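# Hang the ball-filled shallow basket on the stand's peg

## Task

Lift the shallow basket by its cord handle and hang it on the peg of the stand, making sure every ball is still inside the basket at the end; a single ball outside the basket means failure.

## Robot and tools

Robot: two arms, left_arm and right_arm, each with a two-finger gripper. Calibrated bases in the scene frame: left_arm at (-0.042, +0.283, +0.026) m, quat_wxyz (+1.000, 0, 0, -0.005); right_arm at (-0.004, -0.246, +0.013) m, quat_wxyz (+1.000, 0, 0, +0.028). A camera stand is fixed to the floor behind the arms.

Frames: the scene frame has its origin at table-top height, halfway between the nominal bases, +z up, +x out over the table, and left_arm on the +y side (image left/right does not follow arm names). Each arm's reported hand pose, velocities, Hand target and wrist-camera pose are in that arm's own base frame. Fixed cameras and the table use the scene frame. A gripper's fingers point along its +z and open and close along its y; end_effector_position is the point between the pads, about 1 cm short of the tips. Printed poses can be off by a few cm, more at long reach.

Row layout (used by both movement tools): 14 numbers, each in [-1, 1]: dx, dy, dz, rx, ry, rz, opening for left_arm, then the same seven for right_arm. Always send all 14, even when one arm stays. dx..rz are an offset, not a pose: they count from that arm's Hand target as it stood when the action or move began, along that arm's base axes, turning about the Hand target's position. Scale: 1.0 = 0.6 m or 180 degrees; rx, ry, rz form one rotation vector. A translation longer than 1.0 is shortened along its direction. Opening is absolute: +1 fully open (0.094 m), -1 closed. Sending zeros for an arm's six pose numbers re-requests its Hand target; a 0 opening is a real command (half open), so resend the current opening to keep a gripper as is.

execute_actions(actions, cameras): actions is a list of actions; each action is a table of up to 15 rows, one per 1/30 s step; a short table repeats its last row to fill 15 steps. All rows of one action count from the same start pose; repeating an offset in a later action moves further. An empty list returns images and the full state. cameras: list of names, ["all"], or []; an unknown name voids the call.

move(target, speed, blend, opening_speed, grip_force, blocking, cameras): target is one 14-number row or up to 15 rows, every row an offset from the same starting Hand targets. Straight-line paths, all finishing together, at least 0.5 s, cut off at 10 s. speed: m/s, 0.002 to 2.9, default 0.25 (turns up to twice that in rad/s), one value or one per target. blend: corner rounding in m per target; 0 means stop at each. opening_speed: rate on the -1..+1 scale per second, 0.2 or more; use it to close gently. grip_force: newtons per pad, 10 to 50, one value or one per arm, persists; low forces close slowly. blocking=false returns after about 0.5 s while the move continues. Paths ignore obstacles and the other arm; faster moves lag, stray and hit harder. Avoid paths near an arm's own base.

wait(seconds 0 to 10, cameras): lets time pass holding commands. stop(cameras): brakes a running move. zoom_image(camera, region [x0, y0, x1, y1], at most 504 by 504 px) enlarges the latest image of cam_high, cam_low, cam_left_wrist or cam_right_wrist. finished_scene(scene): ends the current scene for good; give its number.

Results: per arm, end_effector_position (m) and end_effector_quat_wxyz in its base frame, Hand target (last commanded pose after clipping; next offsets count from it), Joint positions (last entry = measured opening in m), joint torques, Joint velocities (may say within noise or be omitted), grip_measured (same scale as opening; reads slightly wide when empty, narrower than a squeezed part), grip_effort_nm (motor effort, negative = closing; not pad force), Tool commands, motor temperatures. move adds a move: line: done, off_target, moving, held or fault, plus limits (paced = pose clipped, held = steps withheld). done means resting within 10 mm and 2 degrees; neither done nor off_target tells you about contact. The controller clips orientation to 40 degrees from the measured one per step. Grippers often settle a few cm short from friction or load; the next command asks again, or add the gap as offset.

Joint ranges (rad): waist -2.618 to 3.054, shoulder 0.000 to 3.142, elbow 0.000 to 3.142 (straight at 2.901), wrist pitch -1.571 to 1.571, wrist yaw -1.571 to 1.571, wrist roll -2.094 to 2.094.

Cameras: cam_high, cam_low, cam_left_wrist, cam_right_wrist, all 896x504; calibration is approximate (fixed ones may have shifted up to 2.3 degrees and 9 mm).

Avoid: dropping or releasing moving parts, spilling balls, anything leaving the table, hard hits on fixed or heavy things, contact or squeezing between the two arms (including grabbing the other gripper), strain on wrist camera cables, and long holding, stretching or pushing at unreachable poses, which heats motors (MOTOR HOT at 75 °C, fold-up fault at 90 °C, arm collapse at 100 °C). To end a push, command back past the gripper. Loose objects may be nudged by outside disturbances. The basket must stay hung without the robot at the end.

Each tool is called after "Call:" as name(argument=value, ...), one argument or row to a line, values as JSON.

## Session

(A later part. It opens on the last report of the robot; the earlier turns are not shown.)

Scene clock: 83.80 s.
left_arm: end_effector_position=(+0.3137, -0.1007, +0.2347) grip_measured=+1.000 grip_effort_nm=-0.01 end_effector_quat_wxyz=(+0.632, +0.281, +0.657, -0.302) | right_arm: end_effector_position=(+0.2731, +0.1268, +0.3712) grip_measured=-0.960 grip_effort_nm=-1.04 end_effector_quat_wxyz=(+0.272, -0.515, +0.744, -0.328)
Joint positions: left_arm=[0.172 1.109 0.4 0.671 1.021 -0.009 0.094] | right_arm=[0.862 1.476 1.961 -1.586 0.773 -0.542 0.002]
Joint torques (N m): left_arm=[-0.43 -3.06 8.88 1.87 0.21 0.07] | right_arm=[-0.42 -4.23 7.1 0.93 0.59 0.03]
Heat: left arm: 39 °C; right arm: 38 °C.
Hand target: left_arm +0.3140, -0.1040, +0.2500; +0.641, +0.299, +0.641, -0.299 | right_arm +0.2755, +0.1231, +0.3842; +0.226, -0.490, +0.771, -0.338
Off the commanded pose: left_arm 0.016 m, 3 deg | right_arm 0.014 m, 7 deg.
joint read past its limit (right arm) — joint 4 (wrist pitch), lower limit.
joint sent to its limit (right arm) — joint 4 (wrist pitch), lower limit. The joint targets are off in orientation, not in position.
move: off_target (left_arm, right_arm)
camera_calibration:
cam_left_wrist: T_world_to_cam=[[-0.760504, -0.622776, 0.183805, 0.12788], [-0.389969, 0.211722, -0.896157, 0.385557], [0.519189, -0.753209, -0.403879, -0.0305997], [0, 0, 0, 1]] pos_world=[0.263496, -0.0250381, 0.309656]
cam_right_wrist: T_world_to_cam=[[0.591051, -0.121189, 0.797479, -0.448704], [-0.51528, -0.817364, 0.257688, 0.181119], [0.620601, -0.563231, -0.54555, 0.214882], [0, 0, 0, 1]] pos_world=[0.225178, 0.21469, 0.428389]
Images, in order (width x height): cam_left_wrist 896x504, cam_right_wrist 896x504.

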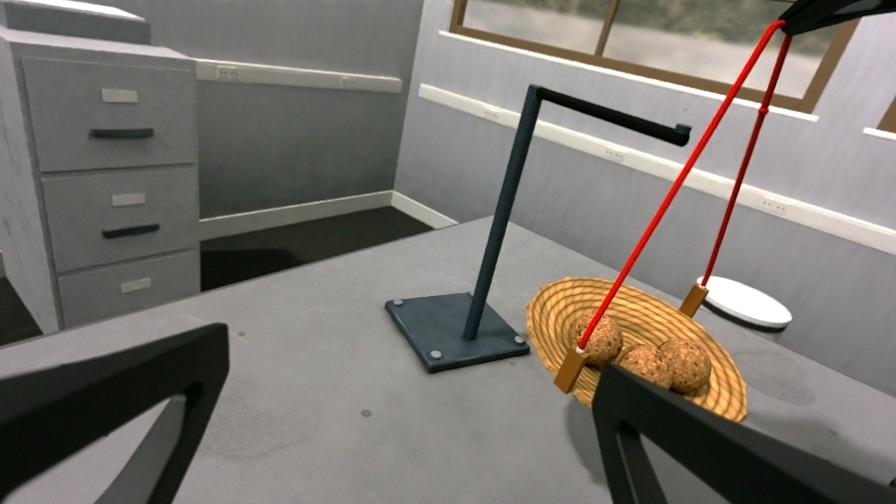

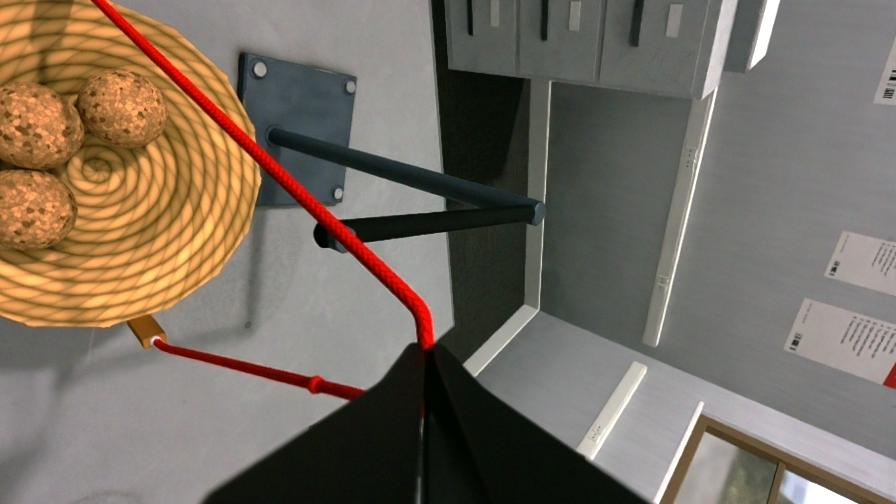

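Call:
move(
  target=[
    [0,0,0,0,0,0,1,0.05,-0.0153,0.0,0,0,0,-1],
    [0,0,0,0,0,0,1,0.1033,-0.0385,0.0,0,0,0,-1],
  ],
  speed=0.04,
  blend=[0.02,0],
  cameras=["cam_left_wrist","cam_right_wrist","cam_low"],
)

Call:
zoom_image(
  camera="cam_left_wrist",
  region=[500, 0, 800, 230],
)

Call:
zoom_image(
  camera="cam_low",
  region=[360, 150, 540, 300],
)

Scene clock: 90.07 s.
left_arm: end_effector_position=(+0.3137, -0.1007, +0.2347) grip_measured=+1.000 grip_effort_nm=-0.01 end_effector_quat_wxyz=(+0.632, +0.281, +0.657, -0.302) | right_arm: end_effector_position=(+0.3355, +0.1033, +0.3719) grip_measured=-0.960 grip_effort_nm=-1.04 end_effector_quat_wxyz=(+0.222, -0.503, +0.766, -0.333)
Joint positions: left_arm=[0.172 1.109 0.4 0.671 1.021 -0.009 0.094] | right_arm=[0.623 1.678 2.204 -1.587 0.677 -0.722 0.002]
Joint torques (N m): left_arm=[-0.4 -2.99 8.99 1.88 0.21 0.06] | right_arm=[-0.38 -6.13 6.99 1.01 0.48 0.02]
Heat: left arm: 40 °C; right arm: 38 °C.
Hand target: left_arm +0.3140, -0.1040, +0.2500; +0.641, +0.299, +0.641, -0.299 | right_arm +0.3374, +0.1001, +0.3842; +0.226, -0.490, +0.771, -0.337
Off the commanded pose: left_arm 0.016 m, 3 deg | right_arm 0.013 m, 2 deg.
joint read past its limit (right arm) — joint 4 (wrist pitch), lower limit.
joint sent to its limit (right arm) — joint 4 (wrist pitch), lower limit. The joint targets still meet the commanded pose.
move: off_target (left_arm, right_arm); blend cut to 0.0174 m at target 1
camera_calibration:
cam_left_wrist: T_world_to_cam=[[-0.760504, -0.622776, 0.183805, 0.12788], [-0.389969, 0.211722, -0.896157, 0.385557], [0.519189, -0.753209, -0.403879, -0.0305997], [0, 0, 0, 1]] pos_world=[0.263496, -0.0250381, 0.309656]
cam_right_wrist: T_world_to_cam=[[0.638743, -0.137224, 0.757085, -0.488297], [-0.553294, -0.76568, 0.328025, 0.175106], [0.534671, -0.628414, -0.564998, 0.20613], [0, 0, 0, 1]] pos_world=[0.298569, 0.196604, 0.428707]
Images, in order (width x height): cam_low 896x504, cam_left_wrist 896x504, cam_right_wrist 896x504.

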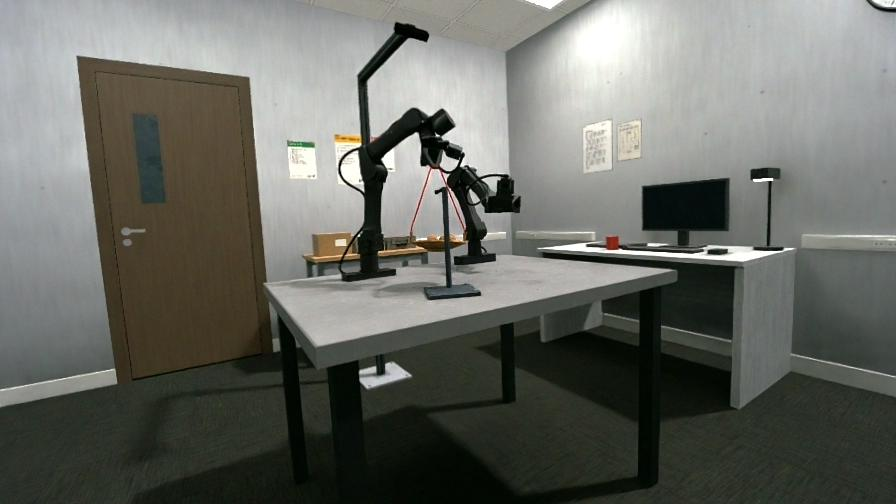

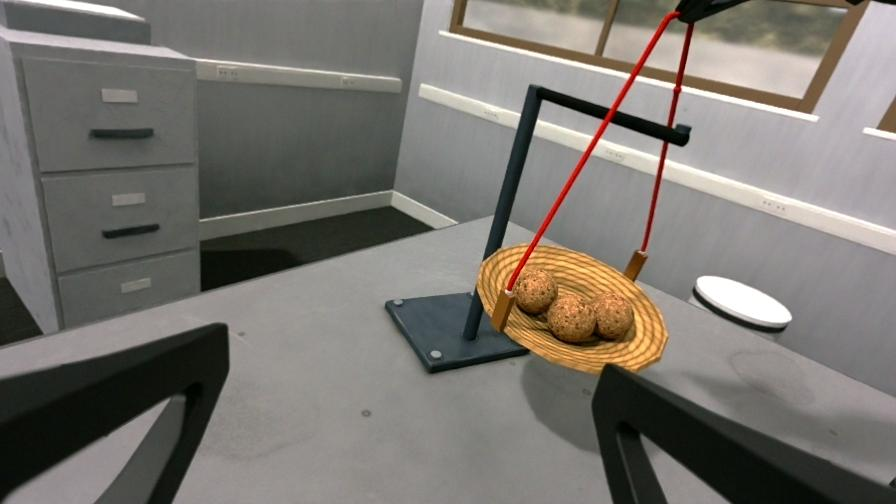

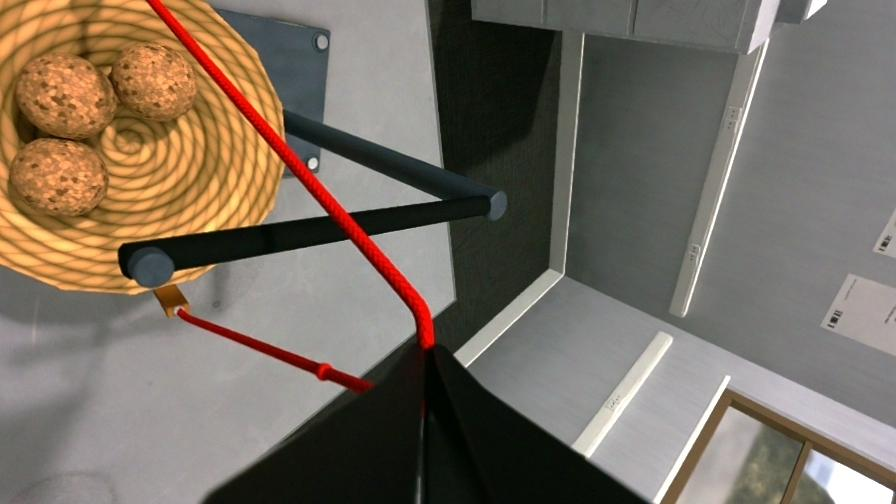

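Scaled by 1.680 from the camera's 896x504 image, which has a finer 1280x720 frame.

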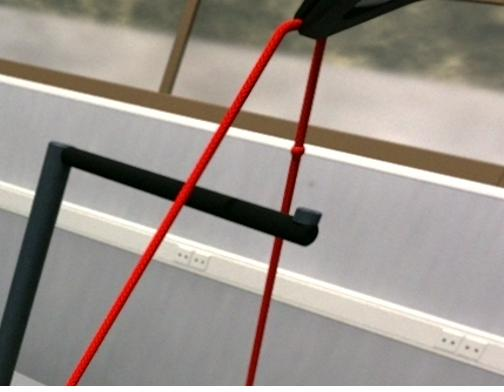

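Scaled by 2.800 from the camera's 896x504 image, which has a finer 1280x720 frame.

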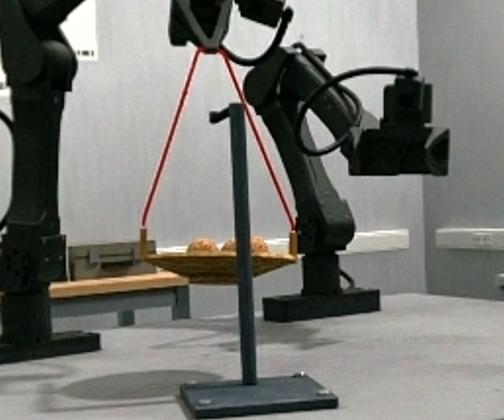

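Call:
move(
  target=[0,0,0,0,0,0,1,0.0045,0.0095,-0.0483,0,0,0,-1],
  speed=0.03,
  cameras=["cam_left_wrist","cam_right_wrist","cam_low"],
)

Call:
zoom_image(
  camera="cam_left_wrist",
  region=[560, 20, 740, 160],
)

Call:
zoom_image(
  camera="cam_low",
  region=[380, 150, 500, 270],
)

Scene clock: 96.77 s.
left_arm: end_effector_position=(+0.3137, -0.1007, +0.2347) grip_measured=+1.000 grip_effort_nm=-0.01 end_effector_quat_wxyz=(+0.632, +0.281, +0.657, -0.302) | right_arm: end_effector_position=(+0.3403, +0.1069, +0.3397) grip_measured=-0.960 grip_effort_nm=-1.04 end_effector_quat_wxyz=(+0.193, -0.509, +0.770, -0.331)
Joint positions: left_arm=[0.172 1.109 0.4 0.671 1.021 -0.009 0.094] | right_arm=[0.623 1.669 2.062 -1.524 0.676 -0.702 0.002]
Joint torques (N m): left_arm=[-0.47 -2.99 8.9 1.89 0.2 0.08] | right_arm=[0.54 -9.65 4.53 1.19 0.53 0.15]
Heat: left arm: 40 °C; right arm: 38 °C.
Hand target: left_arm +0.3140, -0.1040, +0.2500; +0.641, +0.299, +0.641, -0.299 | right_arm +0.3400, +0.1057, +0.3553; +0.226, -0.490, +0.771, -0.337
Off the commanded pose: left_arm 0.016 m, 3 deg | right_arm 0.016 m, 4 deg.
move: off_target (left_arm, right_arm)
camera_calibration:
cam_left_wrist: T_world_to_cam=[[-0.760504, -0.622776, 0.183805, 0.12788], [-0.389969, 0.211722, -0.896157, 0.385557], [0.519189, -0.753209, -0.403879, -0.0305997], [0, 0, 0, 1]] pos_world=[0.263496, -0.0250381, 0.309656]
cam_right_wrist: T_world_to_cam=[[0.674794, -0.126644, 0.727059, -0.46966], [-0.545775, -0.748777, 0.376115, 0.170354], [0.496772, -0.650611, -0.574389, 0.206168], [0, 0, 0, 1]] pos_world=[0.30748, 0.202212, 0.395818]
Images, in order (width x height): cam_low 896x504, cam_left_wrist 896x504, cam_right_wrist 896x504.

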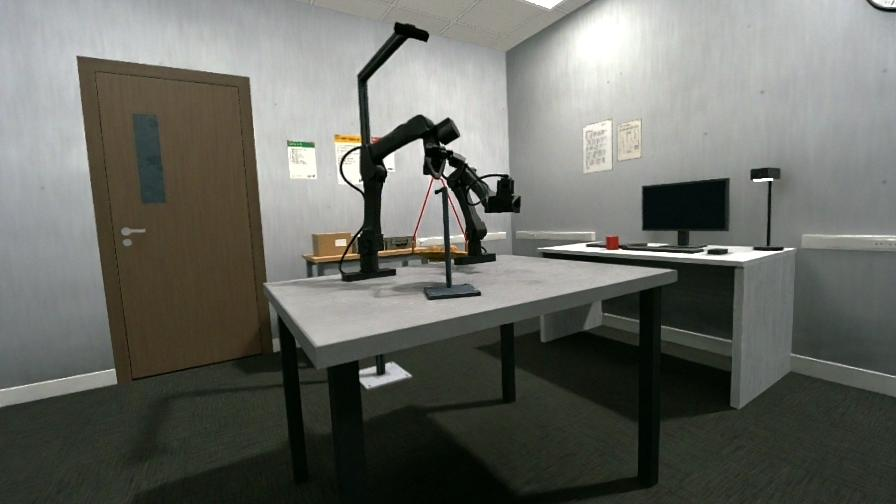

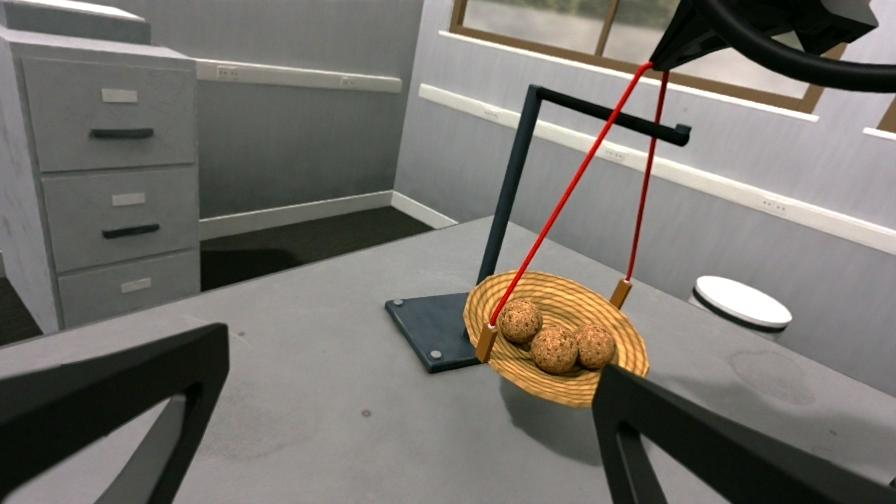

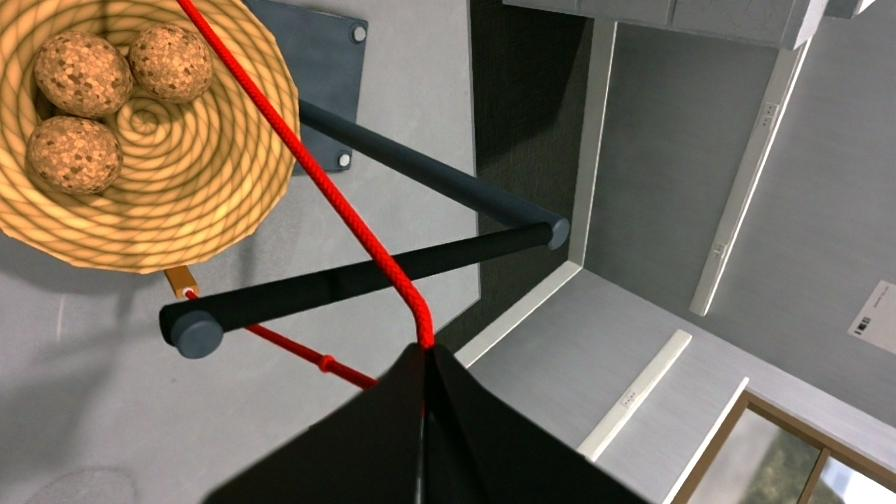

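Scaled by 2.800 from the camera's 896x504 image, which has a finer 1280x720 frame.

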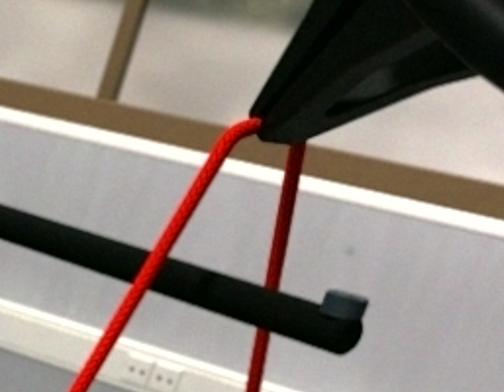

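Scaled by 4.200 from the camera's 896x504 image, which has a finer 1280x720 frame.

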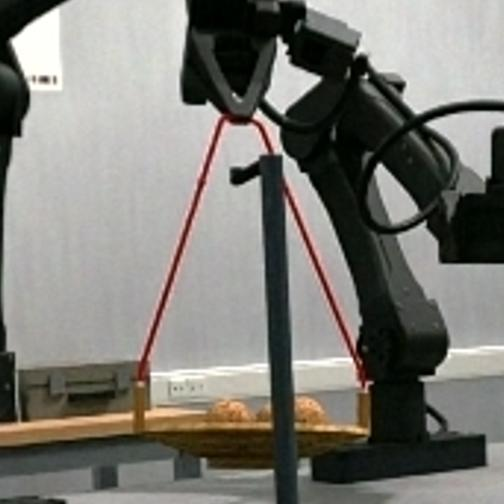

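Call:
move(
  target=[0,0,0,0,0,0,1,0.0028,0.006,-0.026,0,0,0,-1],
  speed=0.025,
  cameras=["cam_left_wrist","cam_right_wrist","cam_low"],
)

Call:
zoom_image(
  camera="cam_left_wrist",
  region=[560, 20, 740, 160],
)

Call:
zoom_image(
  camera="cam_low",
  region=[380, 150, 500, 270],
)

Scene clock: 101.70 s.
left_arm: end_effector_position=(+0.3137, -0.1007, +0.2347) grip_measured=+1.000 grip_effort_nm=-0.01 end_effector_quat_wxyz=(+0.632, +0.281, +0.657, -0.302) | right_arm: end_effector_position=(+0.3416, +0.1106, +0.3234) grip_measured=-0.960 grip_effort_nm=-1.04 end_effector_quat_wxyz=(+0.192, -0.510, +0.771, -0.330)
Joint positions: left_arm=[0.172 1.109 0.4 0.671 1.021 -0.009 0.094] | right_arm=[0.63 1.641 1.956 -1.453 0.676 -0.693 0.002]
Joint torques (N m): left_arm=[-0.44 -3.03 8.92 1.87 0.22 0.07] | right_arm=[0.58 -9.62 4.7 1.19 0.57 0.15]
Heat: left arm: 40 °C; right arm: 37 °C.
Hand target: left_arm +0.3140, -0.1040, +0.2500; +0.641, +0.299, +0.641, -0.299 | right_arm +0.3418, +0.1093, +0.3396; +0.226, -0.490, +0.771, -0.338
Off the commanded pose: left_arm 0.016 m, 3 deg | right_arm 0.016 m, 5 deg.
move: off_target (left_arm, right_arm)
camera_calibration:
cam_left_wrist: T_world_to_cam=[[-0.760504, -0.622776, 0.183805, 0.12788], [-0.389969, 0.211722, -0.896157, 0.385557], [0.519189, -0.753209, -0.403879, -0.0305997], [0, 0, 0, 1]] pos_world=[0.263496, -0.0250381, 0.309656]
cam_right_wrist: T_world_to_cam=[[0.676787, -0.127436, 0.725065, -0.458211], [-0.544379, -0.749663, 0.376372, 0.179485], [0.495592, -0.649434, -0.576736, 0.199637], [0, 0, 0, 1]] pos_world=[0.308881, 0.205812, 0.379818]
Images, in order (width x height): cam_low 896x504, cam_left_wrist 896x504, cam_right_wrist 896x504.

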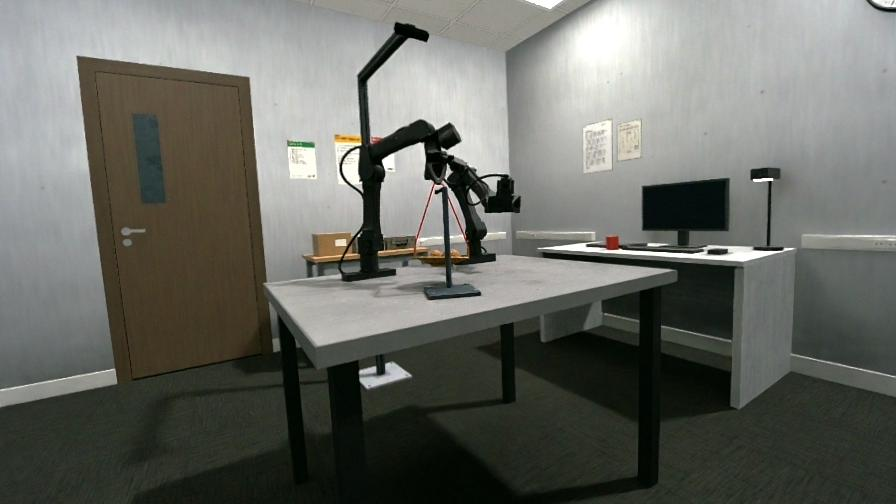

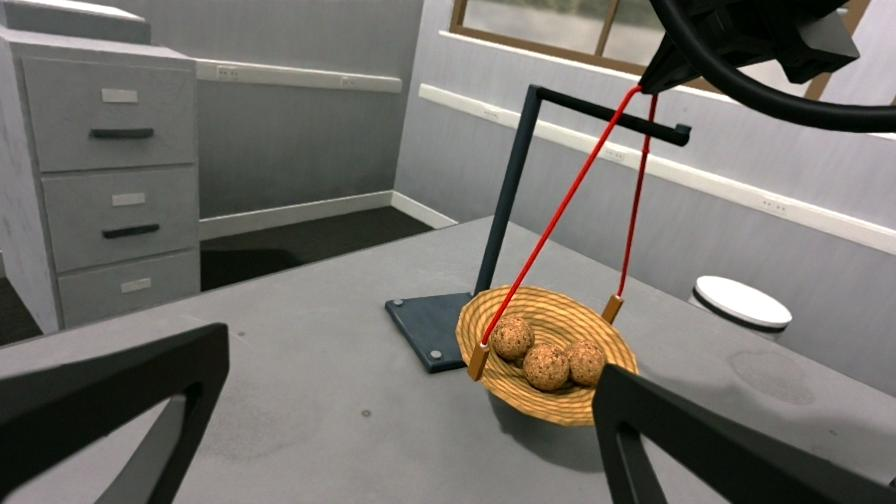

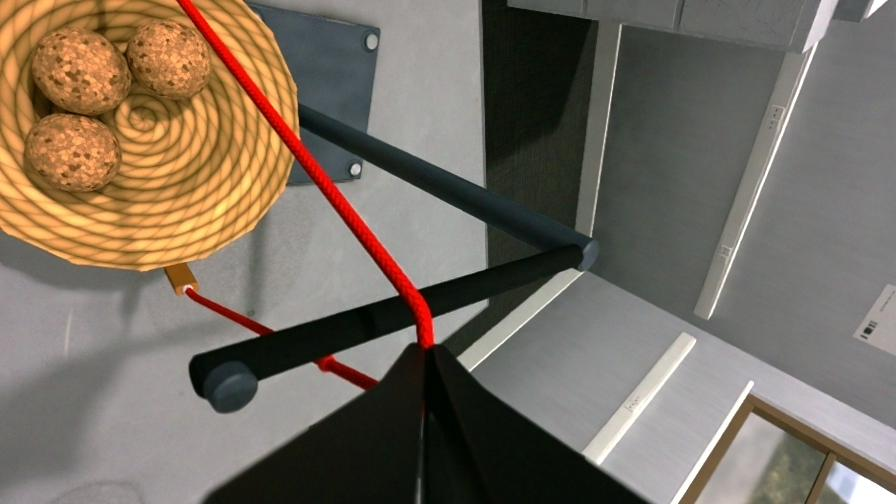

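Scaled by 2.800 from the camera's 896x504 image, which has a finer 1280x720 frame.

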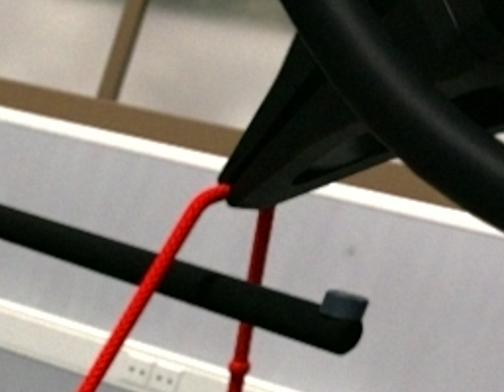

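Scaled by 4.200 from the camera's 896x504 image, which has a finer 1280x720 frame.

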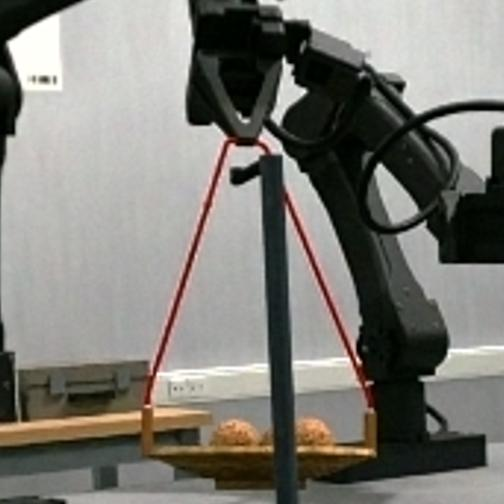

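Call:
move(
  target=[0,0,0,0,0,0,1,0.0,0.001,-0.0167,0,0,0,-1],
  speed=0.025,
  cameras=["cam_left_wrist","cam_right_wrist","cam_low"],
)

Call:
zoom_image(
  camera="cam_left_wrist",
  region=[560, 20, 740, 160],
)

Call:
zoom_image(
  camera="cam_low",
  region=[380, 150, 500, 270],
)

Scene clock: 104.47 s.
left_arm: end_effector_position=(+0.3137, -0.1007, +0.2347) grip_measured=+1.000 grip_effort_nm=-0.01 end_effector_quat_wxyz=(+0.632, +0.281, +0.657, -0.302) | right_arm: end_effector_position=(+0.3415, +0.1105, +0.3134) grip_measured=-0.960 grip_effort_nm=-1.04 end_effector_quat_wxyz=(+0.192, -0.509, +0.771, -0.330)
Joint positions: left_arm=[0.172 1.109 0.4 0.671 1.021 -0.009 0.094] | right_arm=[0.63 1.618 1.886 -1.407 0.676 -0.691 0.002]
Joint torques (N m): left_arm=[-0.39 -3.04 8.9 1.88 0.22 0.07] | right_arm=[0.64 -9.54 4.78 1.18 0.59 0.15]
Heat: left arm: 40 °C; right arm: 37 °C.
Hand target: left_arm +0.3140, -0.1040, +0.2500; +0.641, +0.299, +0.641, -0.299 | right_arm +0.3418, +0.1099, +0.3295; +0.226, -0.490, +0.771, -0.338
Off the commanded pose: left_arm 0.016 m, 3 deg | right_arm 0.016 m, 5 deg.
move: off_target (left_arm, right_arm)
camera_calibration:
cam_left_wrist: T_world_to_cam=[[-0.760504, -0.622776, 0.183805, 0.12788], [-0.389969, 0.211722, -0.896157, 0.385557], [0.519189, -0.753209, -0.403879, -0.0305997], [0, 0, 0, 1]] pos_world=[0.263496, -0.0250381, 0.309656]
cam_right_wrist: T_world_to_cam=[[0.676933, -0.128882, 0.724673, -0.450643], [-0.545386, -0.748992, 0.376251, 0.183446], [0.494282, -0.649923, -0.577308, 0.194472], [0, 0, 0, 1]] pos_world=[0.30898, 0.205712, 0.369818]
Images, in order (width x height): cam_low 896x504, cam_left_wrist 896x504, cam_right_wrist 896x504.

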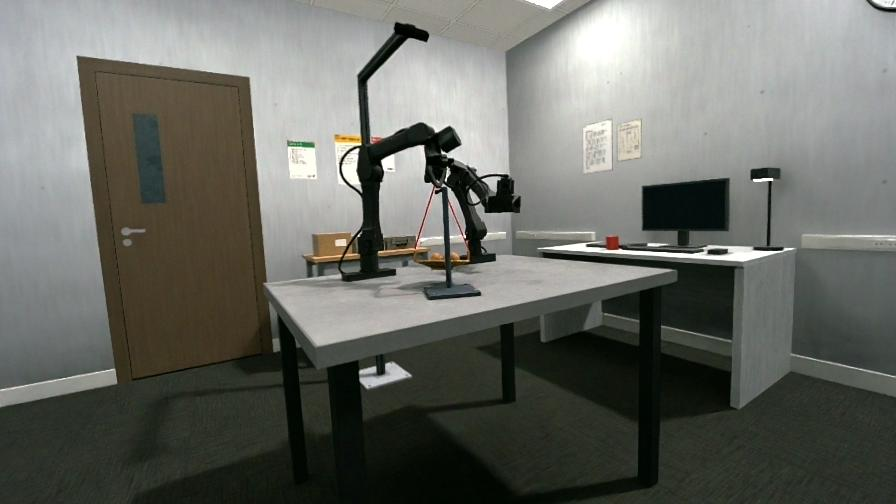

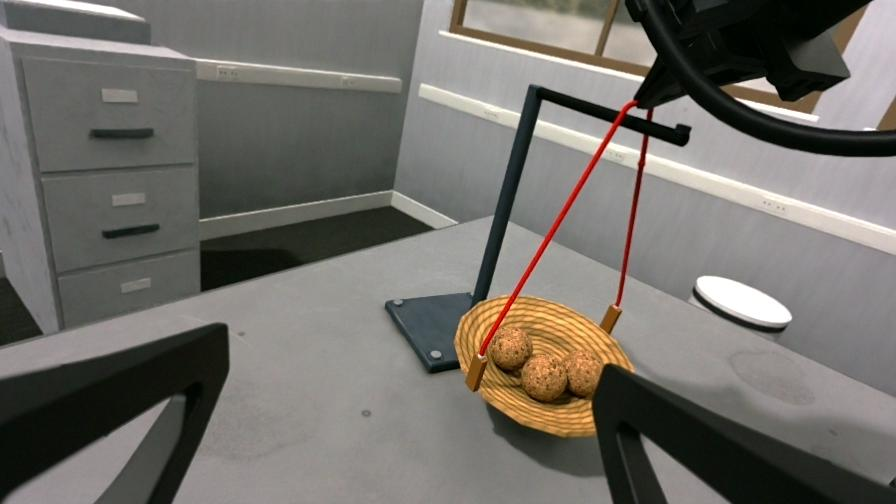

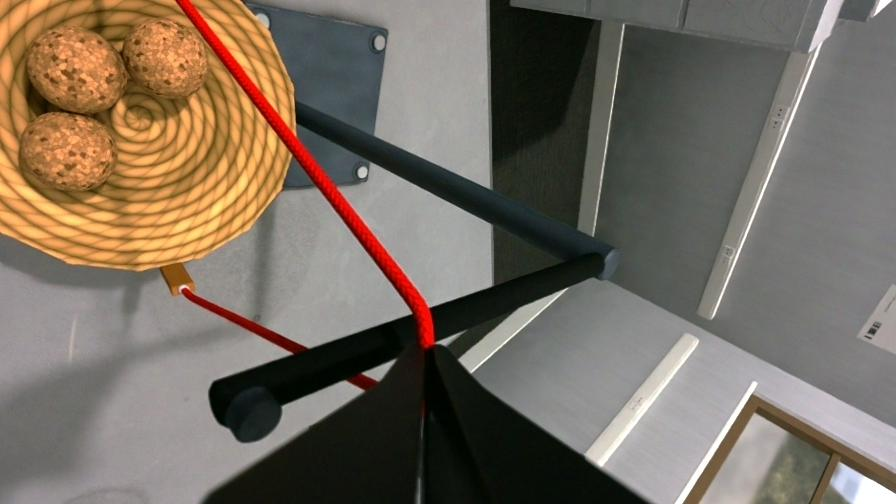

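Scaled by 2.800 from the camera's 896x504 image, which has a finer 1280x720 frame.

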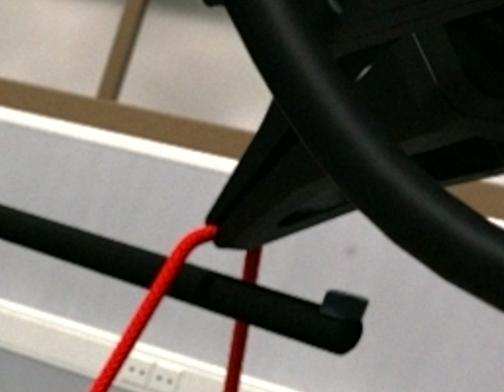

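Scaled by 4.200 from the camera's 896x504 image, which has a finer 1280x720 frame.

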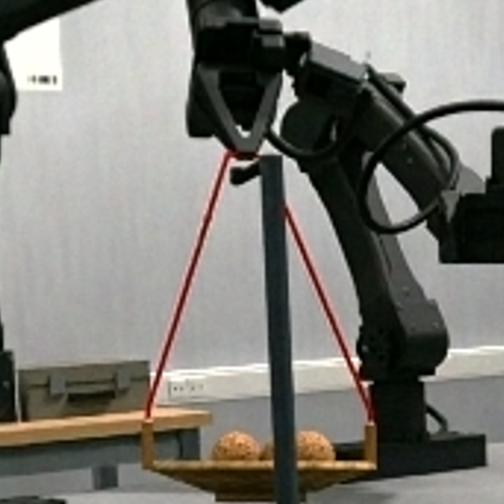

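Call:
move(
  target=[0,0,0,0,0,0,1,0.0,0.0,-0.0083,0,0,0,-1],
  speed=0.02,
  cameras=["cam_left_wrist","cam_low"],
)

Call:
zoom_image(
  camera="cam_left_wrist",
  region=[560, 20, 740, 160],
)

Call:
zoom_image(
  camera="cam_low",
  region=[380, 150, 500, 270],
)

Scene clock: 113.07 s.
left_arm: end_effector_position=(+0.3137, -0.1007, +0.2347) grip_measured=+1.000 grip_effort_nm=-0.01 end_effector_quat_wxyz=(+0.632, +0.281, +0.657, -0.302) | right_arm: end_effector_position=(+0.3414, +0.1104, +0.3085) grip_measured=-0.960 grip_effort_nm=-1.04 end_effector_quat_wxyz=(+0.192, -0.509, +0.772, -0.330)
Joint positions: left_arm=[0.172 1.109 0.4 0.67 1.021 -0.009 0.094] | right_arm=[0.63 1.607 1.852 -1.384 0.676 -0.69 0.002]
Joint torques (N m): left_arm=[-0.47 -3.03 8.91 1.88 0.21 0.09] | right_arm=[0.69 -9.48 4.9 1.2 0.58 0.13]
Heat: left arm: 40 °C; right arm: 37 °C.
Hand target: left_arm +0.3140, -0.1040, +0.2500; +0.641, +0.299, +0.641, -0.299 | right_arm +0.3418, +0.1099, +0.3247; +0.226, -0.490, +0.771, -0.338
Off the commanded pose: left_arm 0.016 m, 3 deg | right_arm 0.016 m, 5 deg.
move: off_target (left_arm, right_arm)
camera_calibration:
cam_left_wrist: T_world_to_cam=[[-0.760375, -0.622827, 0.184166, 0.127733], [-0.390375, 0.211646, -0.895999, 0.385612], [0.519074, -0.753188, -0.404066, -0.0305109], [0, 0, 0, 1]] pos_world=[0.263496, -0.0250381, 0.309656]
Images, in order (width x height): cam_low 896x504, cam_left_wrist 896x504.

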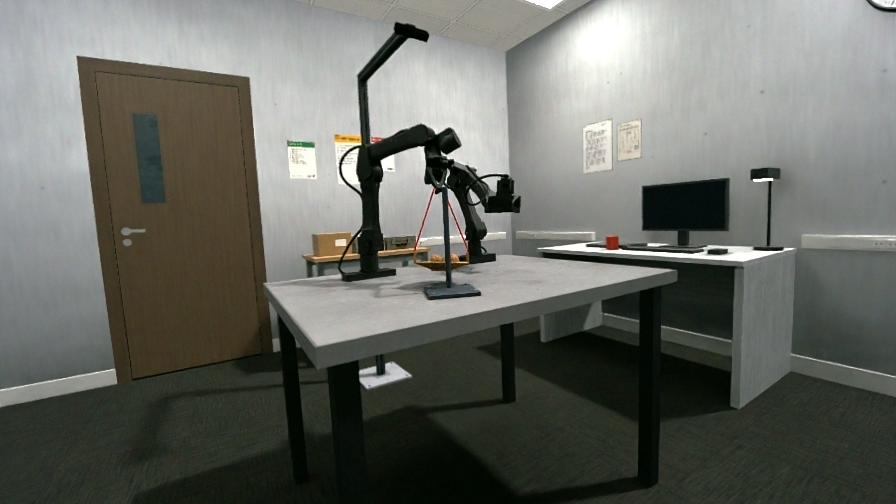

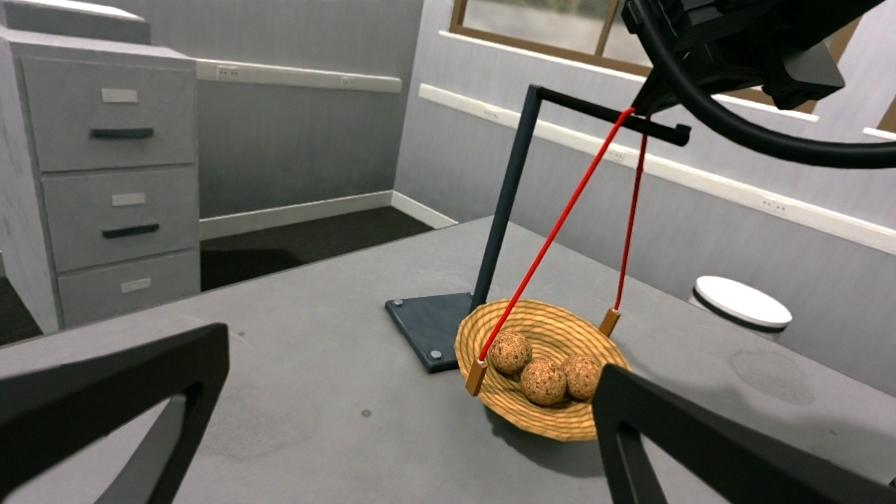

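Scaled by 2.800 from the camera's 896x504 image, which has a finer 1280x720 frame.

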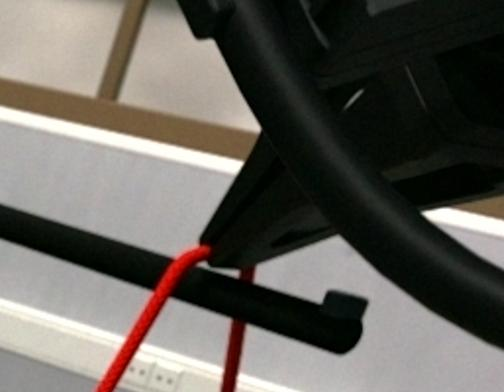

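Scaled by 4.200 from the camera's 896x504 image, which has a finer 1280x720 frame.

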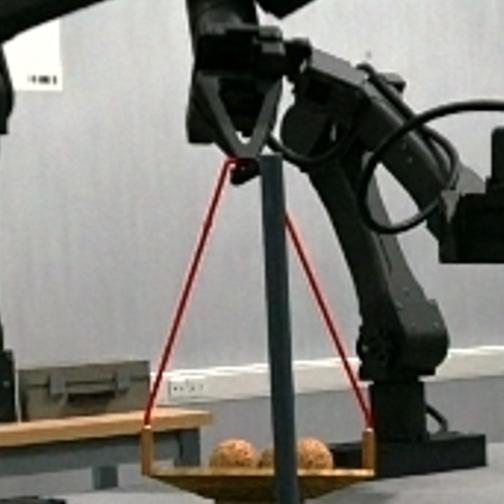

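Call:
move(
  target=[0,0,0,0,0,0,1,0.0,0.0,-0.0042,0,0,0,-1],
  speed=0.02,
  cameras=["cam_left_wrist","cam_right_wrist"],
)

Call:
zoom_image(
  camera="cam_left_wrist",
  region=[580, 60, 720, 160],
)

Scene clock: 115.70 s.
left_arm: end_effector_position=(+0.3137, -0.1007, +0.2347) grip_measured=+1.000 grip_effort_nm=-0.01 end_effector_quat_wxyz=(+0.632, +0.281, +0.657, -0.302) | right_arm: end_effector_position=(+0.3412, +0.1103, +0.3068) grip_measured=-0.960 grip_effort_nm=-1.04 end_effector_quat_wxyz=(+0.194, -0.508, +0.772, -0.330)
Joint positions: left_arm=[0.172 1.109 0.4 0.67 1.021 -0.009 0.094] | right_arm=[0.63 1.6 1.836 -1.372 0.676 -0.69 0.002]
Joint torques (N m): left_arm=[-0.38 -3.02 8.92 1.87 0.22 0.08] | right_arm=[0.62 -9.32 4.81 1.21 0.6 0.13]
Heat: left arm: 40 °C; right arm: 37 °C.
Hand target: left_arm +0.3140, -0.1040, +0.2500; +0.641, +0.299, +0.641, -0.299 | right_arm +0.3418, +0.1099, +0.3221; +0.226, -0.490, +0.771, -0.338
Off the commanded pose: left_arm 0.016 m, 3 deg | right_arm 0.015 m, 4 deg.
move: off_target (left_arm, right_arm)
camera_calibration:
cam_left_wrist: T_world_to_cam=[[-0.760375, -0.622827, 0.184166, 0.127733], [-0.390375, 0.211646, -0.895999, 0.385612], [0.519074, -0.753188, -0.404066, -0.0305109], [0, 0, 0, 1]] pos_world=[0.263496, -0.0250381, 0.309656]
cam_right_wrist: T_world_to_cam=[[0.674956, -0.130846, 0.726164, -0.445228], [-0.546734, -0.749579, 0.373113, 0.187124], [0.495497, -0.648853, -0.57747, 0.190186], [0, 0, 0, 1]] pos_world=[0.308579, 0.205411, 0.363317]
Images, in order (width x height): cam_left_wrist 896x504, cam_right_wrist 896x504.

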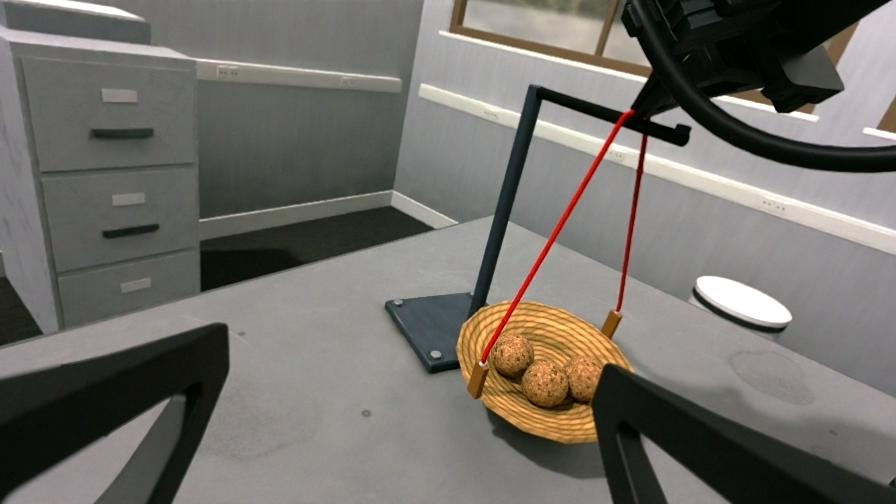

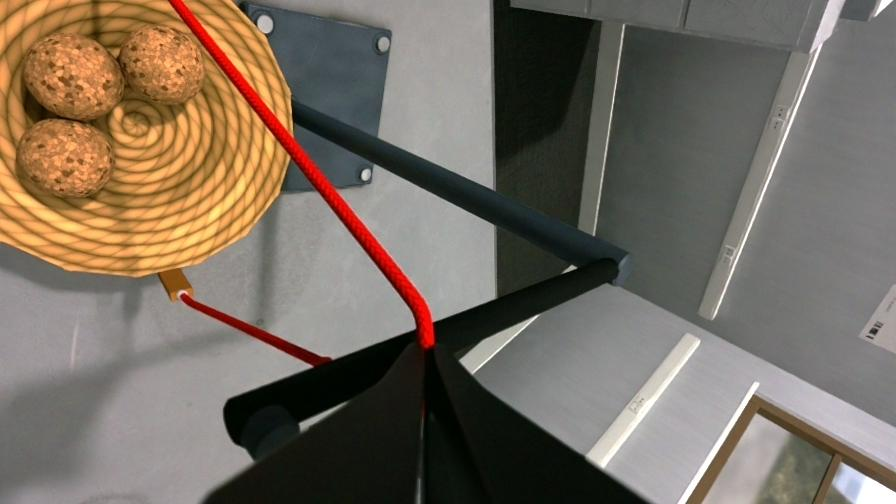

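Scaled by 3.600 from the camera's 896x504 image, which has a finer 1280x720 frame.

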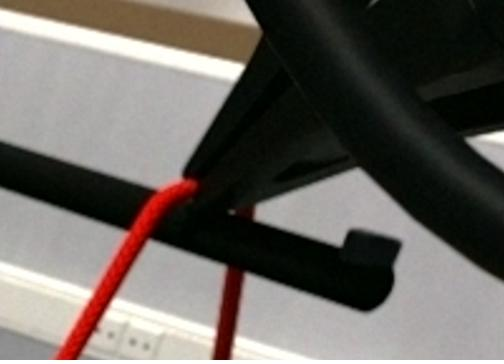

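Call:
move(
  target=[0,0,0,0,0,0,1,0.0,0.0,0.006,0,0,0,-0.8],
  speed=0.02,
  opening_speed=0.2,
  cameras=["cam_left_wrist","cam_right_wrist"],
)

Call:
zoom_image(
  camera="cam_left_wrist",
  region=[560, 40, 740, 180],
)

Call:
zoom_image(
  camera="cam_right_wrist",
  region=[200, 180, 600, 480],
)

Scene clock: 118.07 s.
left_arm: end_effector_position=(+0.3137, -0.1007, +0.2347) grip_measured=+1.000 grip_effort_nm=-0.01 end_effector_quat_wxyz=(+0.632, +0.281, +0.657, -0.302) | right_arm: end_effector_position=(+0.3425, +0.1093, +0.3085) grip_measured=-0.802 grip_effort_nm=0.08 end_effector_quat_wxyz=(+0.196, -0.505, +0.771, -0.335)
Joint positions: left_arm=[0.172 1.109 0.4 0.67 1.021 -0.009 0.094] | right_arm=[0.63 1.6 1.836 -1.367 0.687 -0.69 0.009]
Joint torques (N m): left_arm=[-0.43 -3.04 8.87 1.89 0.22 0.08] | right_arm=[0.66 -8.64 6.46 1.04 0.48 0.12]
Heat: left arm: 40 °C; right arm: 37 °C.
Hand target: left_arm +0.3140, -0.1040, +0.2500; +0.641, +0.299, +0.641, -0.299 | right_arm +0.3419, +0.1099, +0.3257; +0.226, -0.490, +0.771, -0.338
Off the commanded pose: left_arm 0.016 m, 3 deg | right_arm 0.017 m, 4 deg.
move: off_target (left_arm, right_arm)
camera_calibration:
cam_left_wrist: T_world_to_cam=[[-0.760375, -0.622827, 0.184166, 0.127733], [-0.390375, 0.211646, -0.895999, 0.385612], [0.519074, -0.753188, -0.404066, -0.0305109], [0, 0, 0, 1]] pos_world=[0.263496, -0.0250381, 0.309656]
cam_right_wrist: T_world_to_cam=[[0.666487, -0.1305, 0.734006, -0.447071], [-0.554388, -0.745025, 0.370932, 0.189225], [0.498446, -0.654146, -0.568897, 0.186774], [0, 0, 0, 1]] pos_world=[0.309774, 0.204813, 0.364218]
Images, in order (width x height): cam_left_wrist 896x504, cam_right_wrist 896x504.

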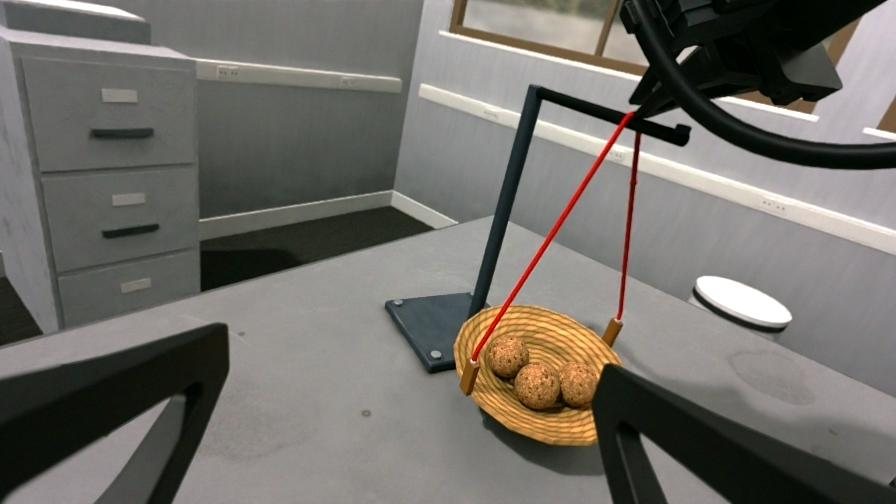

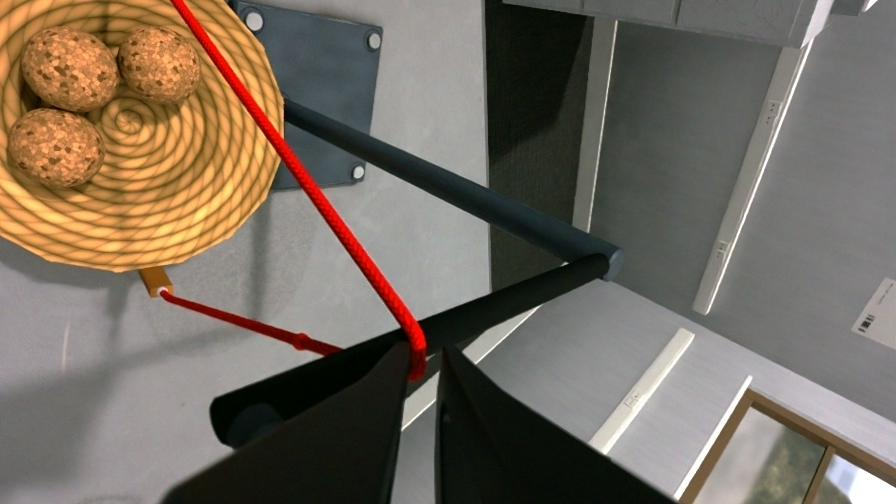

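Scaled by 2.800 from the camera's 896x504 image, which has a finer 1280x720 frame.

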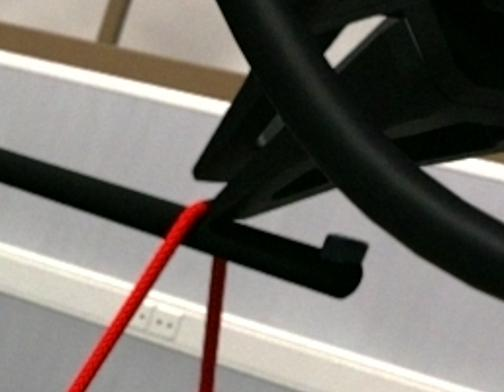

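Scaled by 1.260 from the camera's 896x504 image, which has a finer 1280x720 frame.

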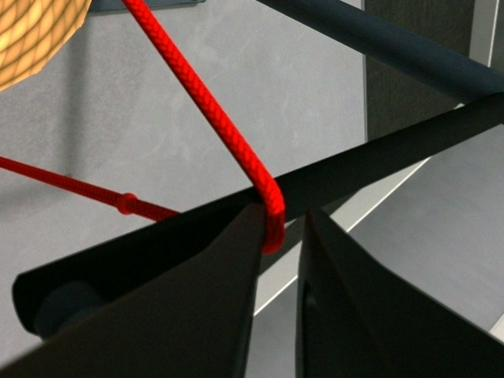

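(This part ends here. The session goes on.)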